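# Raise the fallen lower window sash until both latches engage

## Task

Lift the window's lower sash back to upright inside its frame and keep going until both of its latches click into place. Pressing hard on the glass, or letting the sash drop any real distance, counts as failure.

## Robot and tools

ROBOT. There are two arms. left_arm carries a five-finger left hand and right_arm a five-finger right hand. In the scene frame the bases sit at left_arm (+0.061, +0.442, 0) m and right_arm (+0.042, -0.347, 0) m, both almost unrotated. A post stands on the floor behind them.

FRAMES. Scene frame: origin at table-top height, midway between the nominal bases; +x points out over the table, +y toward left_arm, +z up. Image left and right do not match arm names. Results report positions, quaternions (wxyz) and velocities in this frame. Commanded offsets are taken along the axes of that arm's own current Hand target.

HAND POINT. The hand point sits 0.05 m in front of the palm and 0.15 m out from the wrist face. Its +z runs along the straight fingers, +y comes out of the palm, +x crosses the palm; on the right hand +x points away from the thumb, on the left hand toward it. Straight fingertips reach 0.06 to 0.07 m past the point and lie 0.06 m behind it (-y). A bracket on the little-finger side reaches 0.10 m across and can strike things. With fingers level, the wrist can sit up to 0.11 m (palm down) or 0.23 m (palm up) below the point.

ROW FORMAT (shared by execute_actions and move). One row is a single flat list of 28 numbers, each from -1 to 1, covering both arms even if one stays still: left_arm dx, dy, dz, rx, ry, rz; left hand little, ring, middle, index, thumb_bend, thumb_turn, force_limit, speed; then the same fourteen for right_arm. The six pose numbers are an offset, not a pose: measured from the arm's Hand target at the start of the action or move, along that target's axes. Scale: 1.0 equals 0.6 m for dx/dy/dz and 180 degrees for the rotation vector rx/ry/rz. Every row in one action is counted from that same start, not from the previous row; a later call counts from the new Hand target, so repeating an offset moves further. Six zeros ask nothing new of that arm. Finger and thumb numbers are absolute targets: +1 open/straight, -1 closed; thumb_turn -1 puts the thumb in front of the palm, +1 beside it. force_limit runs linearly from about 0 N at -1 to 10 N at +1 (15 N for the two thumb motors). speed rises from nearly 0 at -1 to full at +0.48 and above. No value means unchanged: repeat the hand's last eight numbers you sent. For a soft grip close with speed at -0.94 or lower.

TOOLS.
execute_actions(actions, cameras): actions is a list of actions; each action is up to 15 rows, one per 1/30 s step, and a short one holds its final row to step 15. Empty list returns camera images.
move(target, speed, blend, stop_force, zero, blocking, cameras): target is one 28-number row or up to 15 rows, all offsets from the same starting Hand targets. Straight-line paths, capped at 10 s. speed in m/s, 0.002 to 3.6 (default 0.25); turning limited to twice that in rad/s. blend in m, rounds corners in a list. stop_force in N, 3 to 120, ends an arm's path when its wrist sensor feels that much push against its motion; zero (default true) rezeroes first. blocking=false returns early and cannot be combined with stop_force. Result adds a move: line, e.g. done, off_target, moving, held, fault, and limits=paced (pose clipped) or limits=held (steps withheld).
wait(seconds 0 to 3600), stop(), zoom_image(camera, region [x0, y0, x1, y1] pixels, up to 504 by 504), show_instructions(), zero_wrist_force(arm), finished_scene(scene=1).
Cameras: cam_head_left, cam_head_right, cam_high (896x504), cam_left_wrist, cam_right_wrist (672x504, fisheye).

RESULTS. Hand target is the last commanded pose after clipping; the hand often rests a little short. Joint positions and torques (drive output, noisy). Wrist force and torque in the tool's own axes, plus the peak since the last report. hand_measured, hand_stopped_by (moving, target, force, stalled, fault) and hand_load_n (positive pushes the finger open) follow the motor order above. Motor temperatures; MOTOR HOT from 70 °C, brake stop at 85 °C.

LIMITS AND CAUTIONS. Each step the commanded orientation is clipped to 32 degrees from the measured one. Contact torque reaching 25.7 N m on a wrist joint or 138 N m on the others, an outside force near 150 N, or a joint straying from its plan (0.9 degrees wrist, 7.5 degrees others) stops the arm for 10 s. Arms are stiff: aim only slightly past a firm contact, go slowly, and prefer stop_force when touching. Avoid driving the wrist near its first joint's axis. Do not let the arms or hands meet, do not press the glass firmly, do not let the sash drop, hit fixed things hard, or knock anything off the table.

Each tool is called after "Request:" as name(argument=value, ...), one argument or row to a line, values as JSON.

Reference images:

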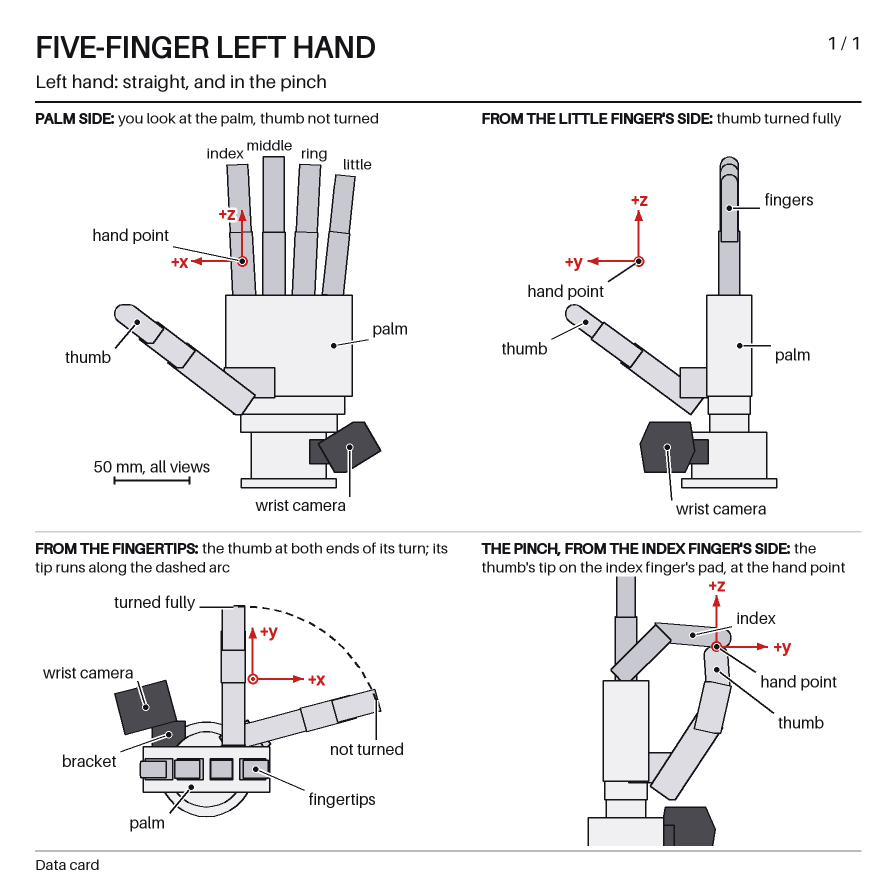

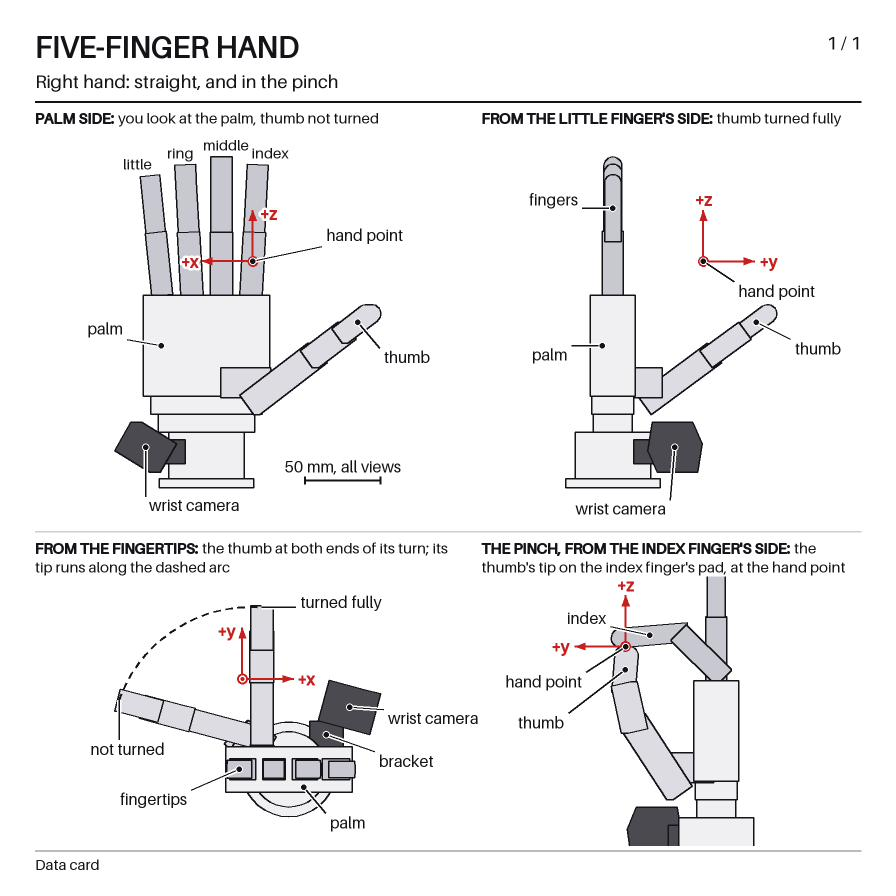

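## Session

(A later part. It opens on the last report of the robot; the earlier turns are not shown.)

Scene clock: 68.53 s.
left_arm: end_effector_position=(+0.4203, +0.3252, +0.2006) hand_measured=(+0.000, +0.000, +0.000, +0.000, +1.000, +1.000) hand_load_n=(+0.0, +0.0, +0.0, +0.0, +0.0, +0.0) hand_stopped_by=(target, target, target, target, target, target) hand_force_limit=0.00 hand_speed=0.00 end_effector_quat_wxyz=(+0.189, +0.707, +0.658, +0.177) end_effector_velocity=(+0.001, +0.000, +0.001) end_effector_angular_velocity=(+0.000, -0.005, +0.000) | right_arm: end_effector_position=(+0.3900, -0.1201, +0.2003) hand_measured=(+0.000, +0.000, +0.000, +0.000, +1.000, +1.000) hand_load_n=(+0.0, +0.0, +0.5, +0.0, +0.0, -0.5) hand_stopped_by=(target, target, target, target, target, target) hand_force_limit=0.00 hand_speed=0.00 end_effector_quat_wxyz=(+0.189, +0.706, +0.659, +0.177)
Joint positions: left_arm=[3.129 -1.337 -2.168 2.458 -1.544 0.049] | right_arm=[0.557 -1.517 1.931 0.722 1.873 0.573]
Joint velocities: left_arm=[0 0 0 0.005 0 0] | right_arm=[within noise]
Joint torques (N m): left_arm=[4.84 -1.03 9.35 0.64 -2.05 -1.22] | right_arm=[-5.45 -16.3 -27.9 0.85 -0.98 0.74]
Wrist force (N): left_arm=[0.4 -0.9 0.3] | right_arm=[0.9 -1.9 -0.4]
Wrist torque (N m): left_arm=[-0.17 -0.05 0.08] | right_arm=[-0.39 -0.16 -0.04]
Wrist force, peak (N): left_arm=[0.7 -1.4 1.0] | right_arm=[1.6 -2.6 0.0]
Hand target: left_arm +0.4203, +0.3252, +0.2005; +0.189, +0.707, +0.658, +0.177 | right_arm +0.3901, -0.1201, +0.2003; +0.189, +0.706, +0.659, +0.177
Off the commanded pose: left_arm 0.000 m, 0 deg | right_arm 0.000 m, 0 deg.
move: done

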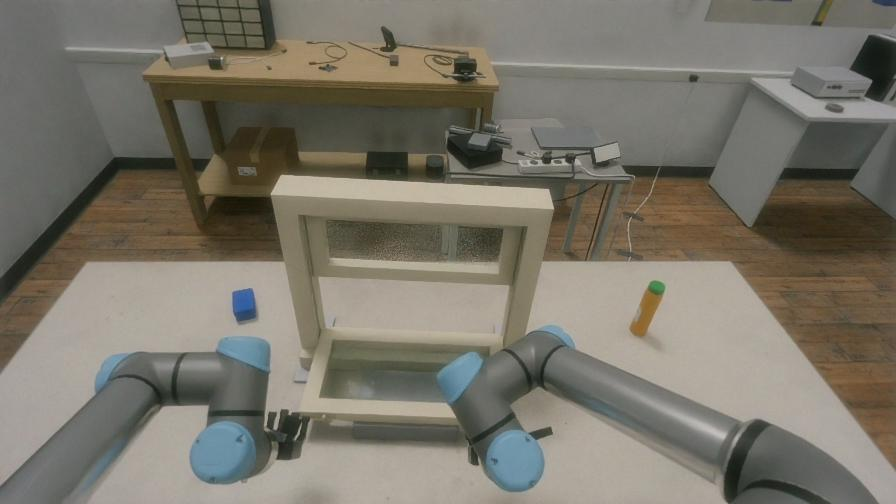

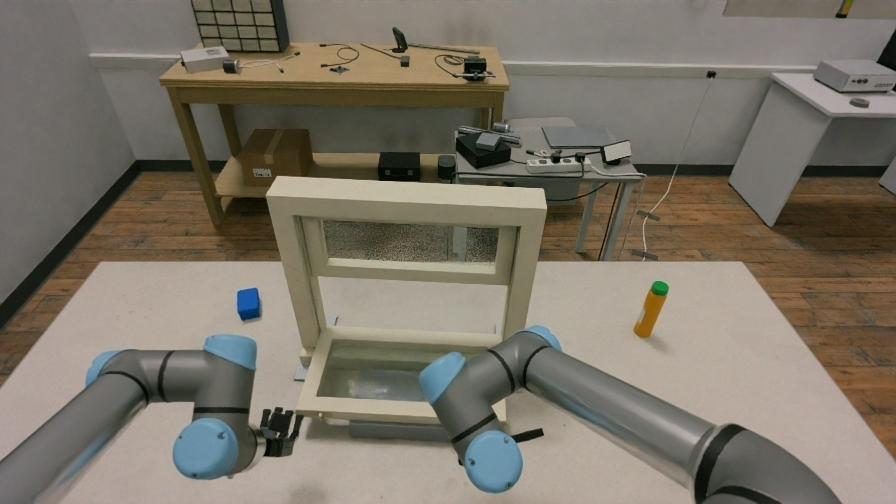

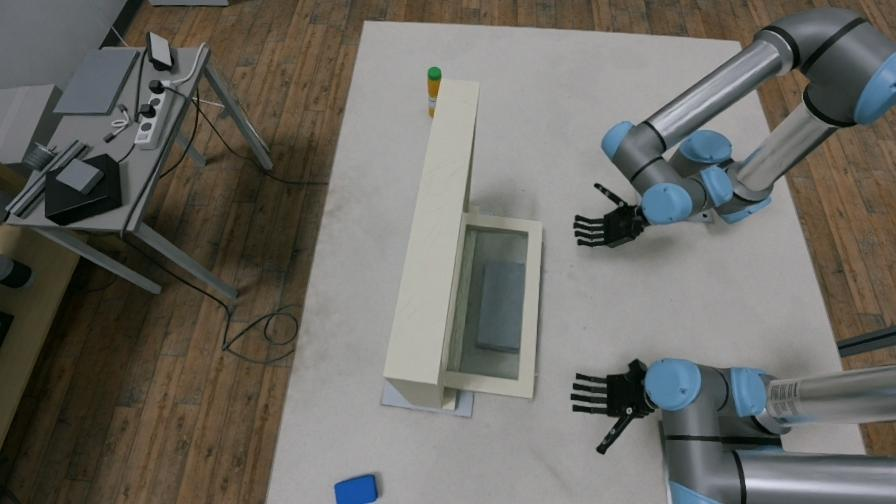

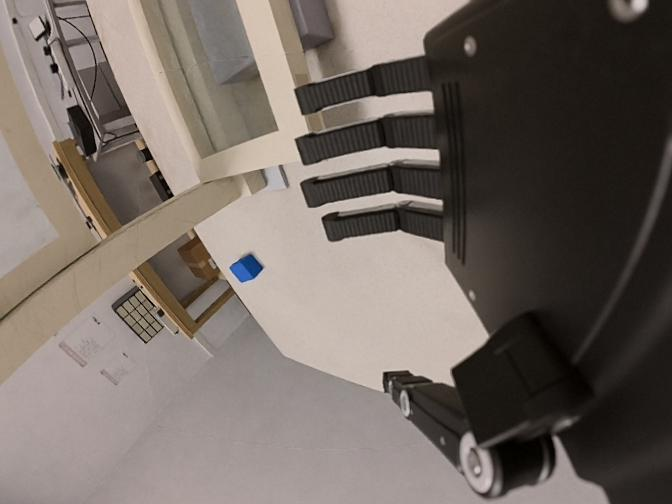

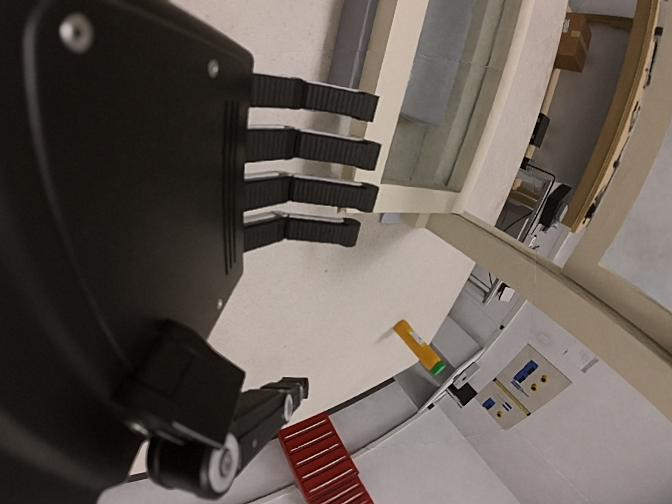

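Request:
move(
  target=[-0.0663,-0.0277,0.1573,0,0,0,0,0,0,0,1,1,0,0,-0.0188,-0.0595,0.1388,0,0,0,0,0,0,0,1,1,0,0],
  speed=0.1,
  cameras=["all"],
)

Scene clock: 72.53 s.
left_arm: end_effector_position=(+0.4503, +0.2834, +0.1105) hand_measured=(+0.000, +0.000, +0.000, +0.000, +1.000, +1.000) hand_load_n=(+0.0, +0.0, +0.0, +0.0, +0.0, +0.0) hand_stopped_by=(target, target, target, target, target, target) hand_force_limit=0.00 hand_speed=0.00 end_effector_quat_wxyz=(+0.189, +0.707, +0.658, +0.177) | right_arm: end_effector_position=(+0.4000, -0.1320, +0.1103) hand_measured=(+0.000, +0.000, +0.000, +0.000, +1.000, +1.000) hand_load_n=(+0.0, +0.0, +0.0, +0.0, +0.0, +0.0) hand_stopped_by=(target, target, target, target, target, target) hand_force_limit=0.00 hand_speed=0.00 end_effector_quat_wxyz=(+0.189, +0.706, +0.659, +0.177)
Joint positions: left_arm=[2.946 -1.612 -2.191 2.753 -1.635 -0.109] | right_arm=[0.504 -1.411 2.075 0.458 1.85 0.523]
Joint torques (N m): left_arm=[-0.48 7.39 17.08 0.24 2.03 1.28] | right_arm=[12 -20.47 -24.94 0.4 1.66 1.58]
Wrist force (N): left_arm=[1.0 -0.8 0.1] | right_arm=[1.3 -1.8 -0.3]
Wrist torque (N m): left_arm=[-0.15 -0.13 0.03] | right_arm=[-0.38 -0.23 -0.09]
Wrist force, peak (N): left_arm=[0.6 -1.2 1.1] | right_arm=[1.2 -2.3 -0.6]
Hand target: left_arm +0.4503, +0.2833, +0.1104; +0.189, +0.707, +0.658, +0.177 | right_arm +0.4000, -0.1320, +0.1103; +0.189, +0.706, +0.659, +0.177
Off the commanded pose: left_arm 0.000 m, 0 deg | right_arm 0.000 m, 0 deg.
move: done

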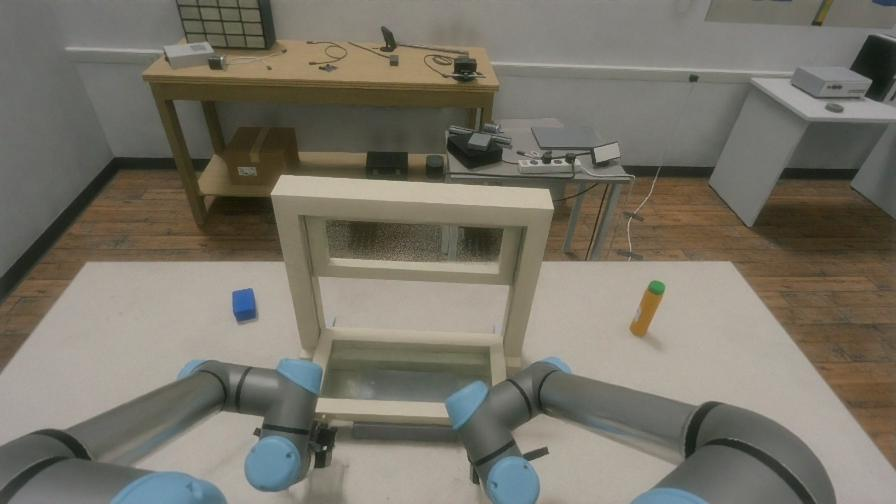

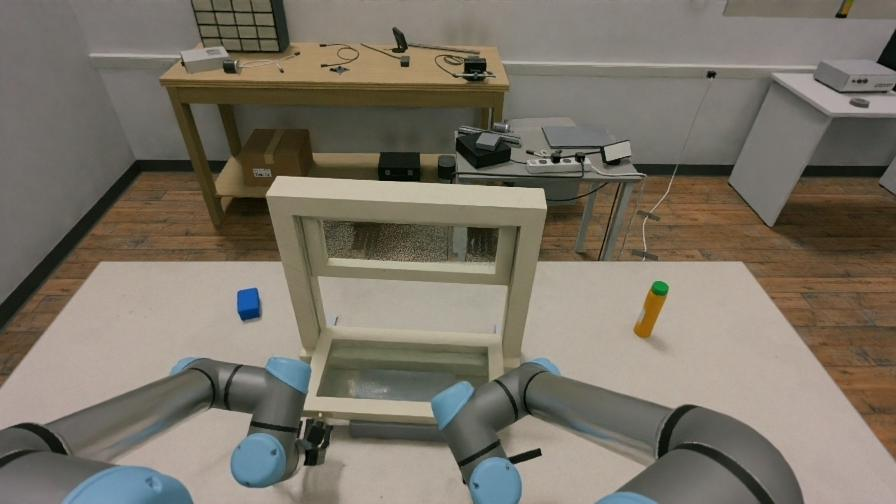

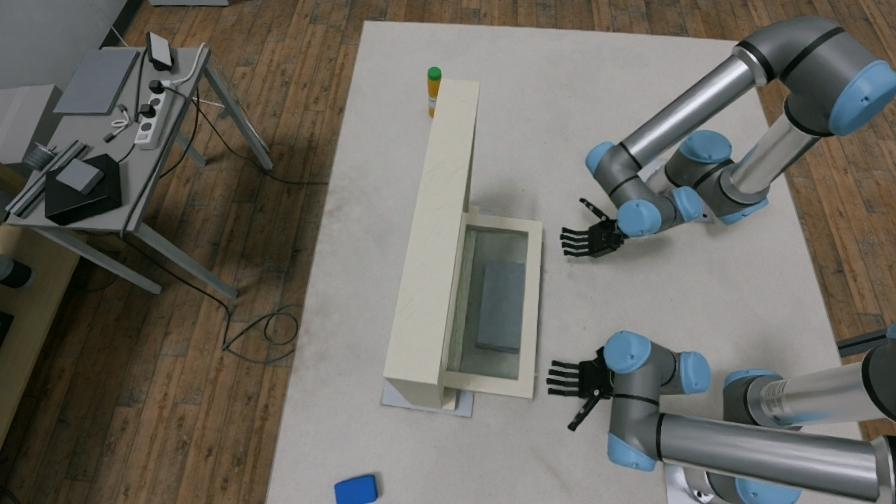

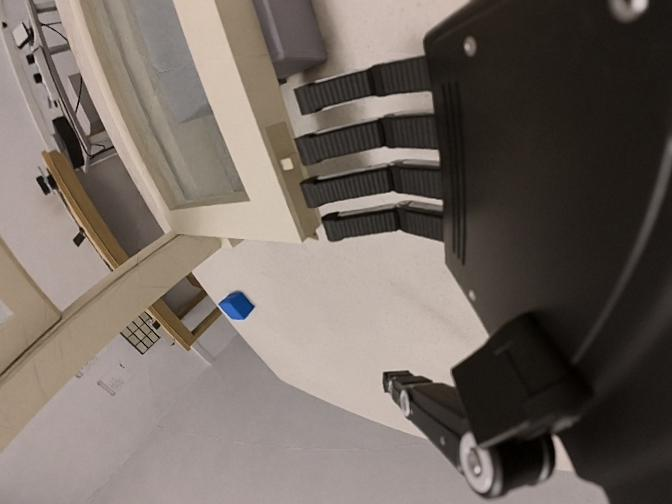

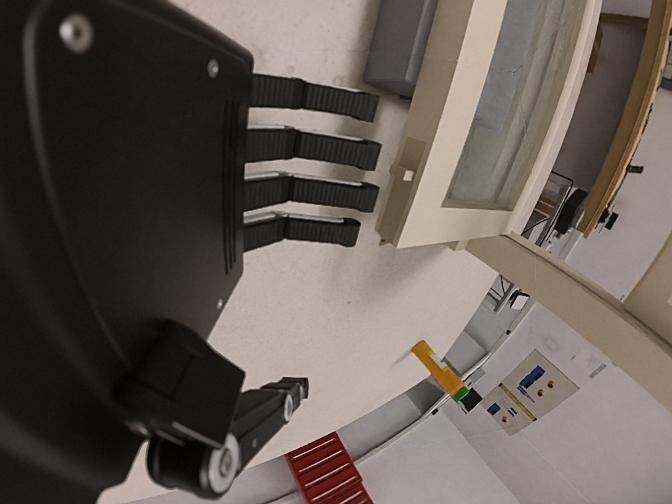

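Request:
zoom_image(
  camera="cam_right_wrist",
  region=[230, 0, 530, 280],
)

Request:
zoom_image(
  camera="cam_left_wrist",
  region=[150, 0, 450, 280],
)

Request:
zoom_image(
  camera="cam_head_left",
  region=[280, 340, 560, 504],
)

Request:
zoom_image(
  camera="cam_head_right",
  region=[260, 340, 540, 504],
)

Request:
zoom_image(
  camera="cam_high",
  region=[430, 190, 630, 420],
)

Scaled by 1.680 from the camera's image (finer frame: 960x720).

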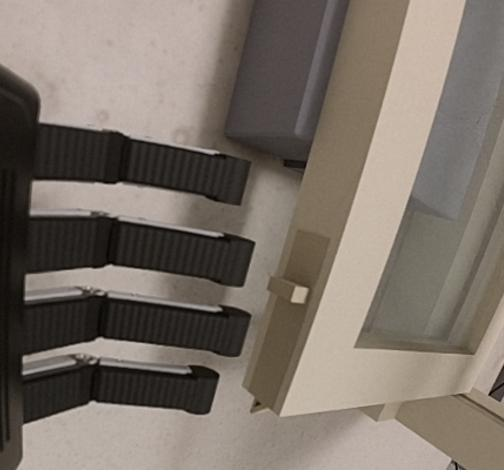

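Scaled by 1.680 from the camera's image (finer frame: 960x720).

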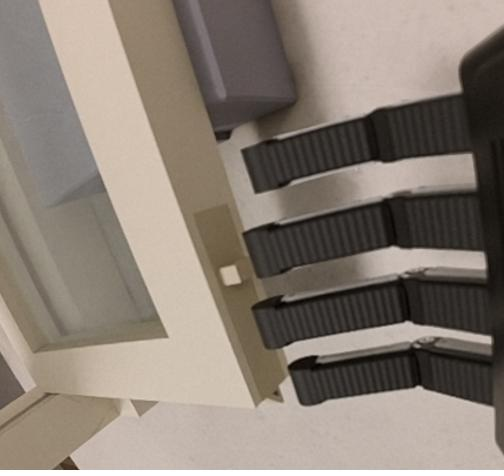

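Scaled by 1.800 from the camera's image (finer frame: 1280x720).

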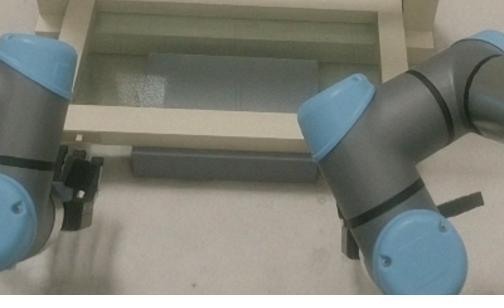

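Scaled by 1.800 from the camera's image (finer frame: 1280x720).

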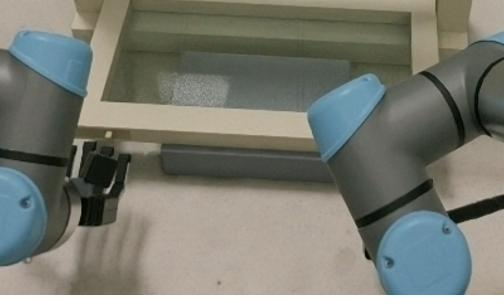

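Scaled by 2.191 from the camera's image (finer frame: 1280x720).

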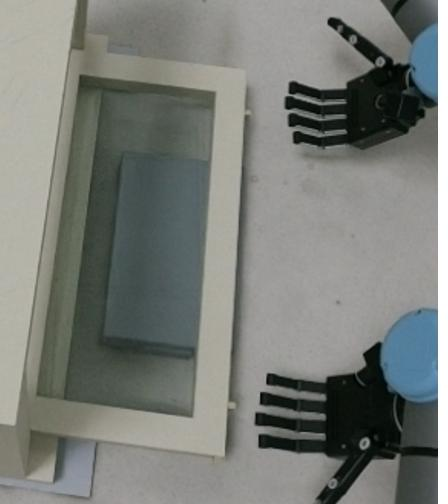

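Request:
move(
  target=[-0.0067,-0.0313,0.055,0,0,0,0,0,0,0,1,1,0,0,0.0067,-0.032,0.0547,0,0,0,0,0,0,0,1,1,0,0],
  speed=0.03,
  stop_force=5,
  cameras=["all"],
)

Request:
zoom_image(
  camera="cam_right_wrist",
  region=[230, 0, 530, 280],
)

Request:
zoom_image(
  camera="cam_left_wrist",
  region=[150, 0, 450, 280],
)

Request:
zoom_image(
  camera="cam_head_right",
  region=[260, 340, 540, 504],
)

Scene clock: 79.63 s.
left_arm: end_effector_position=(+0.4503, +0.2794, +0.0724) hand_measured=(+0.000, +0.000, +0.000, +0.000, +1.000, +1.000) hand_load_n=(+0.5, +0.0, +0.0, +0.5, +0.0, +0.0) hand_stopped_by=(target, target, target, target, target, target) hand_force_limit=0.00 hand_speed=0.00 end_effector_quat_wxyz=(+0.189, +0.707, +0.658, +0.177) | right_arm: end_effector_position=(+0.4001, -0.1279, +0.0723) hand_measured=(+0.000, +0.000, +0.000, +0.000, +1.000, +1.000) hand_load_n=(+0.0, +0.0, +0.0, +0.5, +0.0, +0.0) hand_stopped_by=(target, target, target, target, target, target) hand_force_limit=0.00 hand_speed=0.00 end_effector_quat_wxyz=(+0.189, +0.706, +0.659, +0.177)
Joint positions: left_arm=[2.93 -1.693 -2.231 2.872 -1.643 -0.123] | right_arm=[0.516 -1.334 2.107 0.353 1.855 0.534]
Joint torques (N m): left_arm=[7.04 28.44 21.61 -2.3 1.39 1.8] | right_arm=[-12.87 -29.86 -24.33 1.31 -0.93 -1.52]
Wrist force (N): left_arm=[1.0 -0.8 0.2] | right_arm=[1.1 -2.0 -0.4]
Wrist torque (N m): left_arm=[-0.16 -0.13 0.12] | right_arm=[-0.41 -0.20 -0.23]
Wrist force, peak (N): left_arm=[1.0 -1.0 0.6] | right_arm=[1.2 -2.2 0.0]
Hand target: left_arm +0.4503, +0.2794, +0.0724; +0.189, +0.707, +0.658, +0.177 | right_arm +0.4001, -0.1279, +0.0723; +0.189, +0.706, +0.659, +0.177
Off the commanded pose: left_arm 0.000 m, 0 deg | right_arm 0.000 m, 0 deg.
move: done

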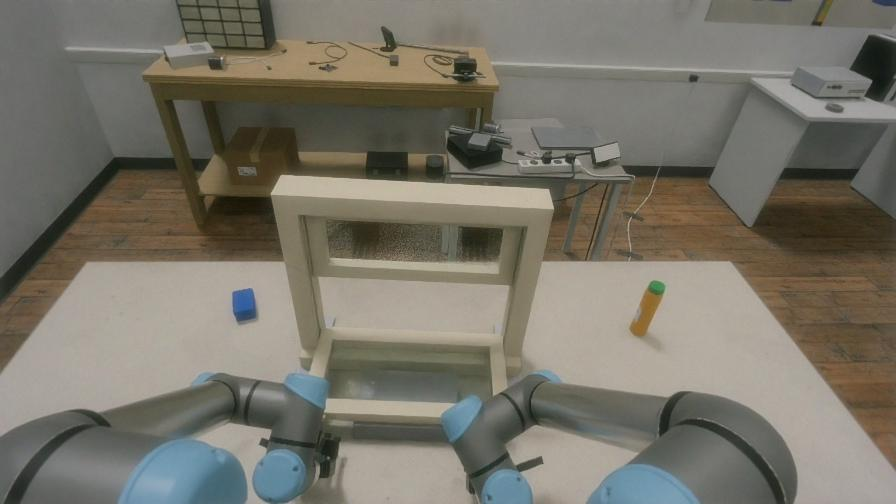

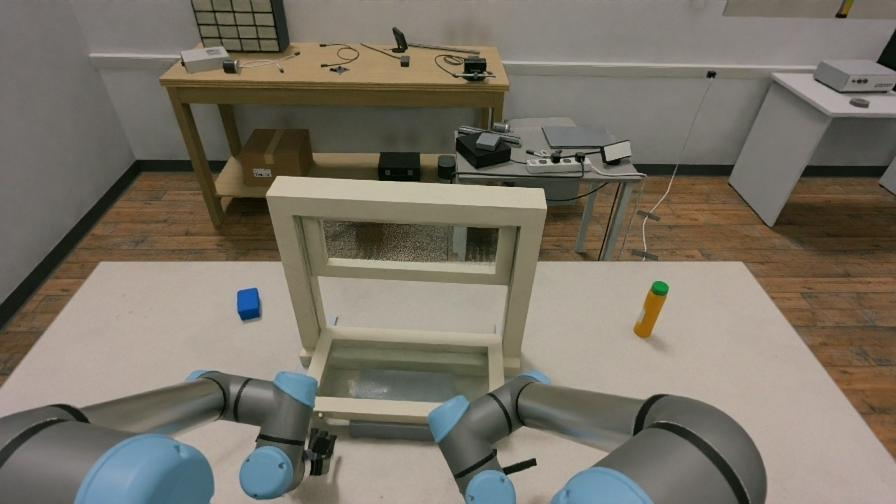

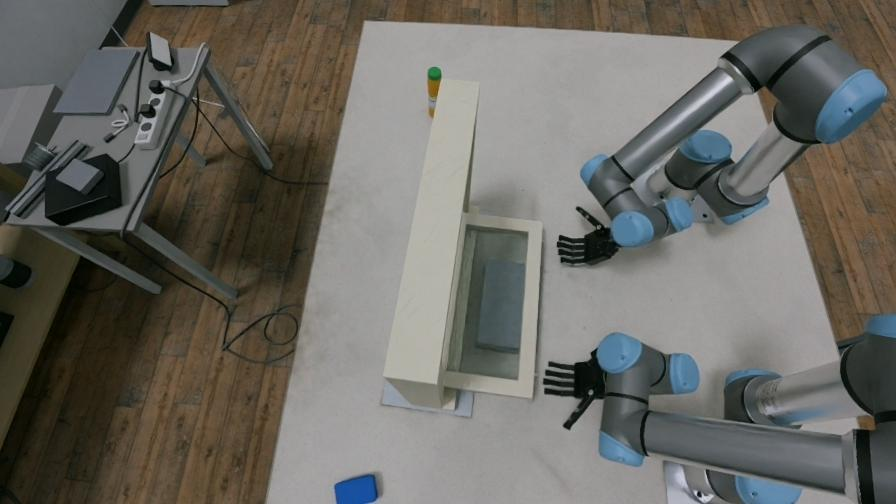

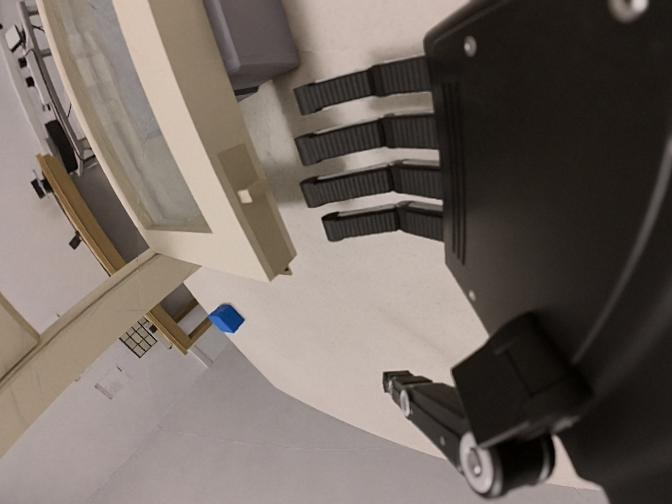

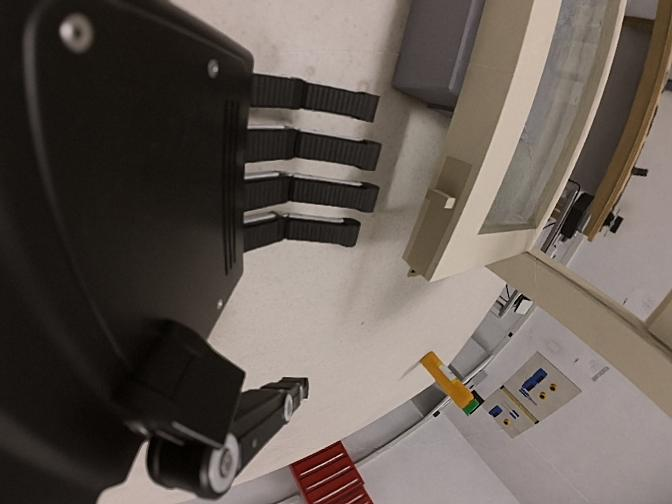

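Scaled by 1.680 from the camera's image (finer frame: 960x720).

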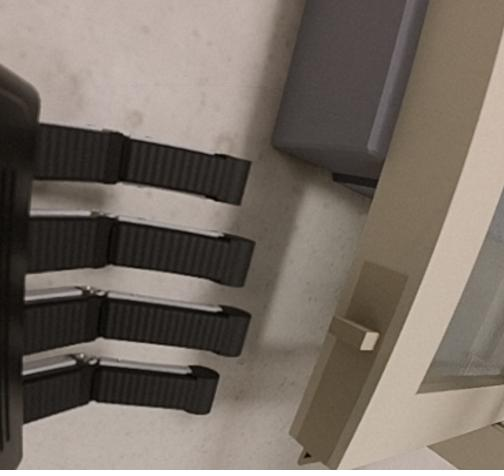

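Scaled by 1.680 from the camera's image (finer frame: 960x720).

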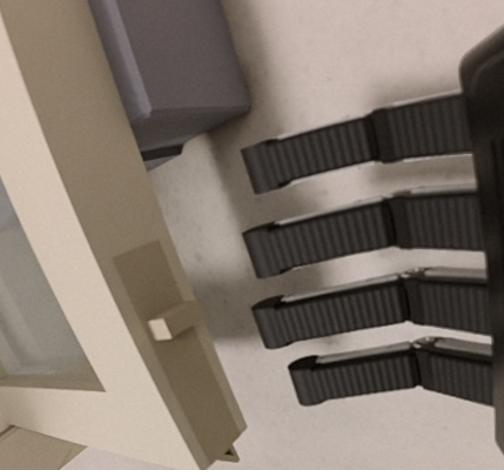

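Scaled by 1.800 from the camera's image (finer frame: 1280x720).

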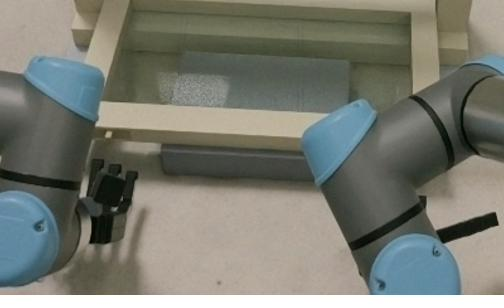

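Request:
move(
  target=[0,0.0794,0.0458,0,0,0,0,0,0,0,1,1,0,0,-0.005,0.0938,0.0542,0,0,0,0,0,0,0,1,1,0,0],
  speed=0.02,
  stop_force=4,
  cameras=["all"],
)

Request:
zoom_image(
  camera="cam_right_wrist",
  region=[230, 0, 530, 280],
)

Request:
zoom_image(
  camera="cam_left_wrist",
  region=[150, 0, 450, 280],
)

Request:
zoom_image(
  camera="cam_high",
  region=[430, 190, 630, 420],
)

Scene clock: 86.70 s.
left_arm: end_effector_position=(+0.4779, +0.2774, +0.0725) hand_measured=(+0.000, +0.000, +0.000, +0.000, +1.000, +1.000) hand_load_n=(+0.0, +0.0, +0.0, +0.0, +0.0, +0.0) hand_stopped_by=(target, target, target, target, target, target) hand_force_limit=0.00 hand_speed=0.00 end_effector_quat_wxyz=(+0.189, +0.707, +0.658, +0.177) | right_arm: end_effector_position=(+0.4465, -0.1333, +0.0723) hand_measured=(+0.000, +0.000, +0.000, +0.000, +1.000, +1.000) hand_load_n=(+0.0, +0.0, +5.0, +0.0, +0.0, +0.0) hand_stopped_by=(target, target, target, target, target, target) hand_force_limit=0.00 hand_speed=0.00 end_effector_quat_wxyz=(+0.189, +0.706, +0.659, +0.177)
Joint positions: left_arm=[2.945 -1.745 -2.166 2.861 -1.636 -0.11] | right_arm=[0.429 -1.287 2.035 0.356 1.817 0.453]
Joint torques (N m): left_arm=[-5.81 32 0.35 -2.52 -1.79 -1.81] | right_arm=[11.94 -34.51 -1.29 2.04 0.41 -1.18]
Wrist force (N): left_arm=[3.4 -3.6 -1.0] | right_arm=[1.5 -4.5 3.4]
Wrist torque (N m): left_arm=[-0.15 -0.24 0.11] | right_arm=[-0.23 -0.32 -0.28]
Wrist force, peak (N): left_arm=[3.5 -14.1 -4.6] | right_arm=[1.2 -20.3 -2.7]
Hand target: left_arm +0.4779, +0.2774, +0.0725; +0.189, +0.707, +0.658, +0.177 (not the last commanded pose) | right_arm +0.4465, -0.1333, +0.0723; +0.189, +0.706, +0.659, +0.177 (not the last commanded pose)
Off the commanded pose: left_arm 0.027 m, 0 deg | right_arm 0.018 m, 0 deg.
move: contact (left_arm, right_arm)

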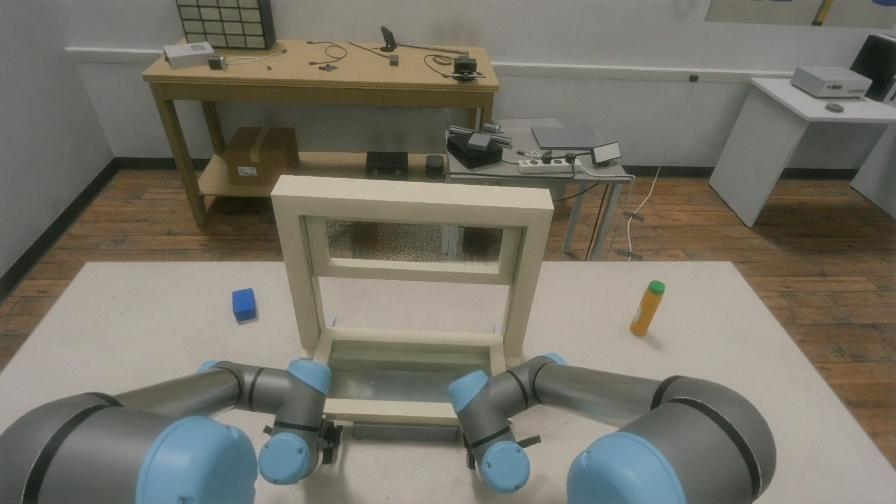

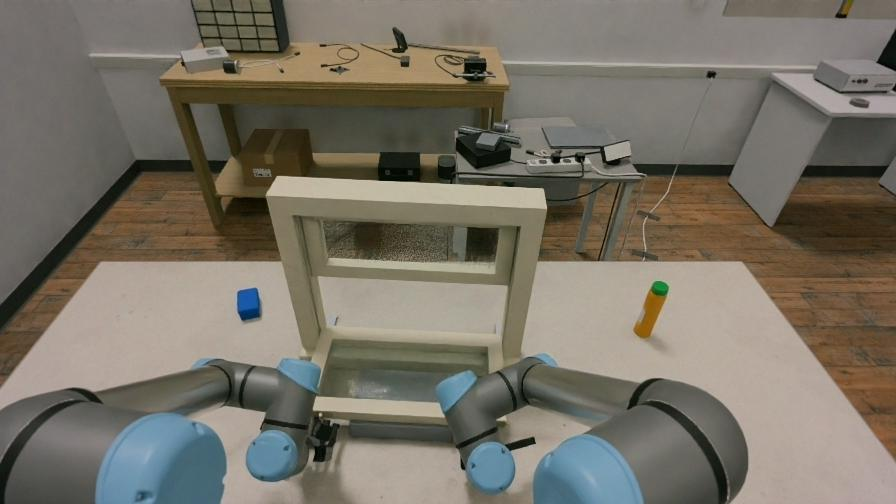

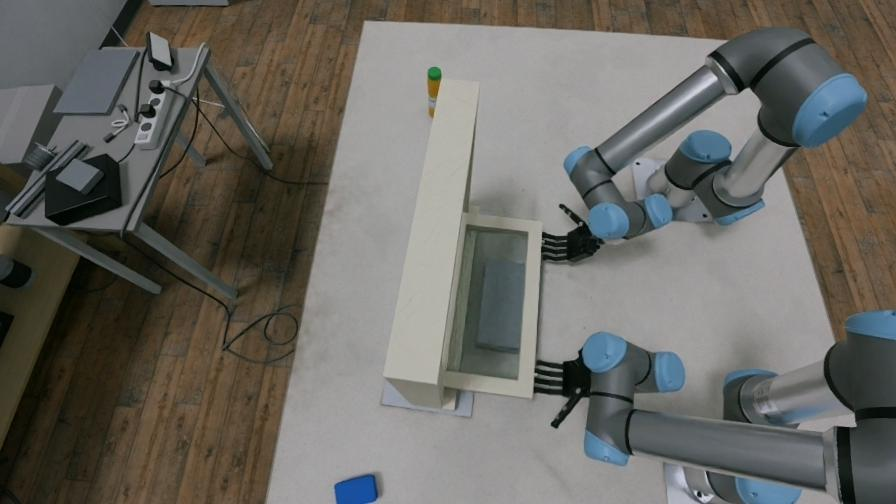

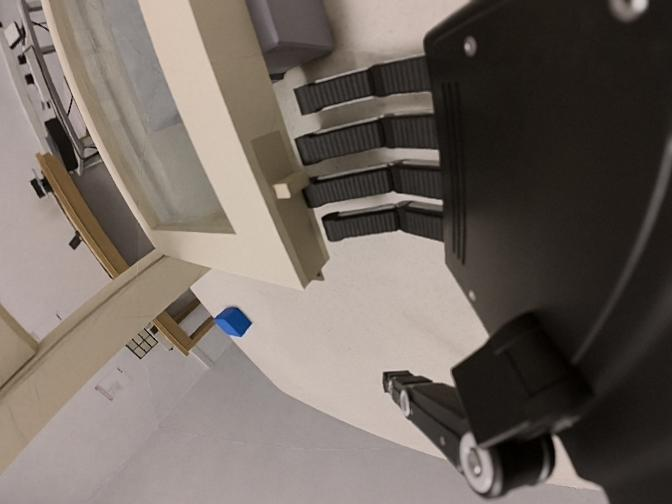

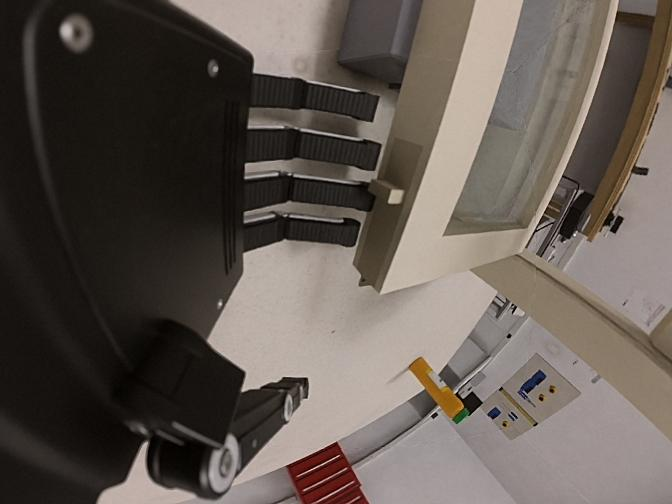

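Scaled by 1.680 from the camera's image (finer frame: 960x720).

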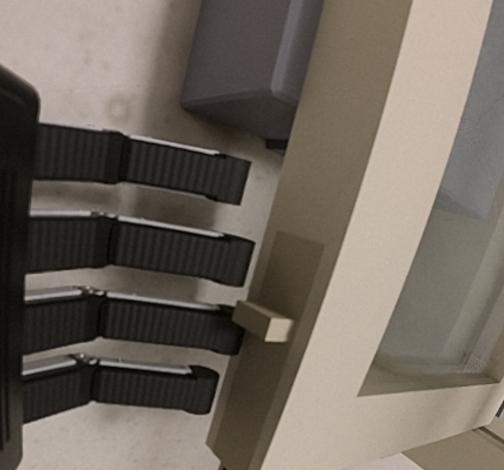

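Scaled by 1.680 from the camera's image (finer frame: 960x720).

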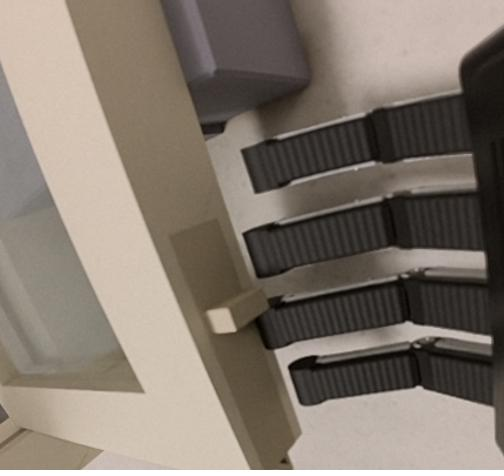

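Scaled by 2.191 from the camera's image (finer frame: 1280x720).

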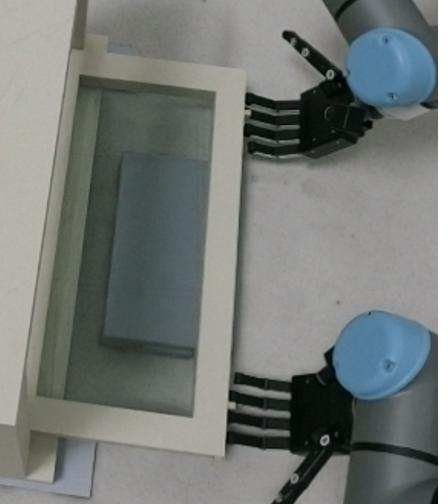

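Request:
move(
  target=[0,-0.0244,-0.0911,-0.0833,0,0,0.44,0.44,0.44,0.44,1,1,0,0,0,-0.0244,-0.0911,-0.0833,0,0,0.44,0.44,0.44,0.44,1,1,0,0],
  speed=0.08,
  cameras=["cam_left_wrist","cam_right_wrist","cam_high"],
)

Scene clock: 93.13 s.
left_arm: end_effector_position=(+0.4378, +0.2802, +0.1124) hand_measured=(+0.440, +0.440, +0.440, +0.440, +1.000, +1.000) hand_load_n=(+0.0, +0.0, +0.0, +0.0, +0.0, +0.0) hand_stopped_by=(target, target, target, target, target, target) hand_force_limit=0.00 hand_speed=0.00 end_effector_quat_wxyz=(+0.280, +0.676, +0.630, +0.262) | right_arm: end_effector_position=(+0.4064, -0.1305, +0.1122) hand_measured=(+0.440, +0.440, +0.440, +0.440, +1.000, +1.000) hand_load_n=(+0.0, +0.0, +0.0, +0.0, +0.0, +0.0) hand_stopped_by=(target, target, target, target, target, target) hand_force_limit=0.00 hand_speed=0.00 end_effector_quat_wxyz=(+0.279, +0.676, +0.630, +0.261)
Joint positions: left_arm=[2.89 -1.529 -2.375 3.111 -1.701 -0.129] | right_arm=[0.585 -1.412 2.185 0.132 2.023 0.51]
Joint torques (N m): left_arm=[6.51 4.41 22.78 -2.65 1.9 0.41] | right_arm=[-12.14 -15.43 -25.77 2.38 -0.85 -1.43]
Wrist force (N): left_arm=[0.6 -1.1 0.0] | right_arm=[1.5 -1.4 -0.5]
Wrist torque (N m): left_arm=[-0.24 -0.06 0.12] | right_arm=[-0.28 -0.24 -0.20]
Wrist force, peak (N): left_arm=[3.6 -3.7 -0.8] | right_arm=[1.4 -4.7 4.1]
Hand target: left_arm +0.4379, +0.2802, +0.1125; +0.280, +0.676, +0.630, +0.262 | right_arm +0.4065, -0.1306, +0.1123; +0.279, +0.676, +0.630, +0.262
Off the commanded pose: left_arm 0.000 m, 0 deg | right_arm 0.000 m, 0 deg.
move: done
Images, in order (width x height): cam_high 896x504, cam_left_wrist 672x504, cam_right_wrist 672x504.

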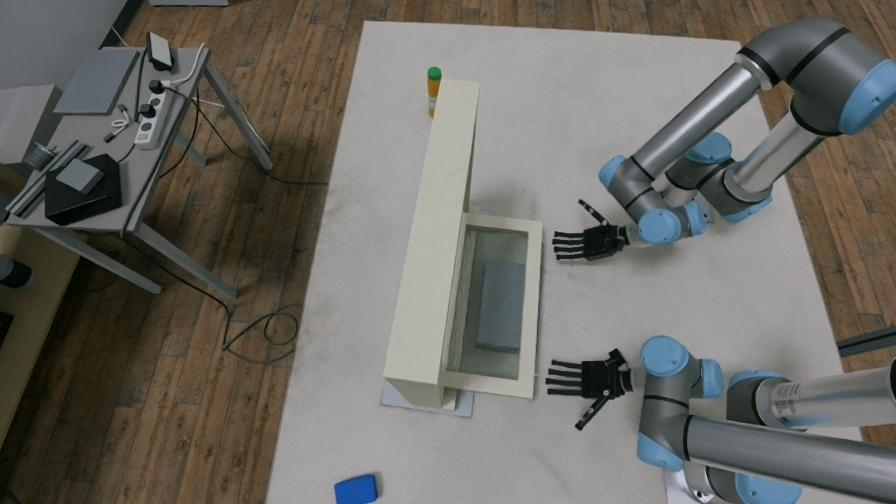

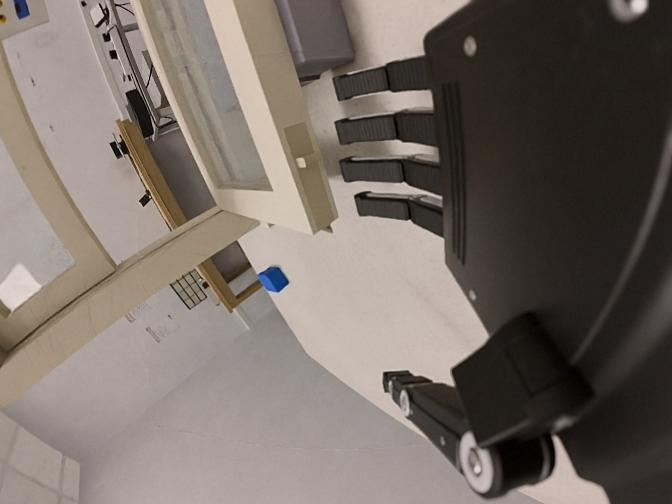

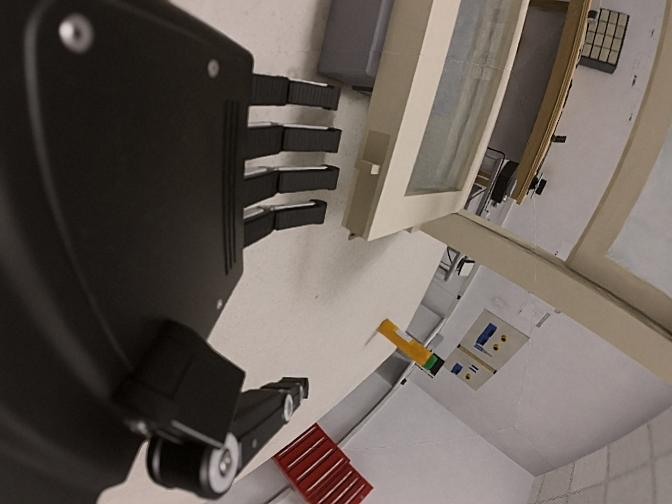

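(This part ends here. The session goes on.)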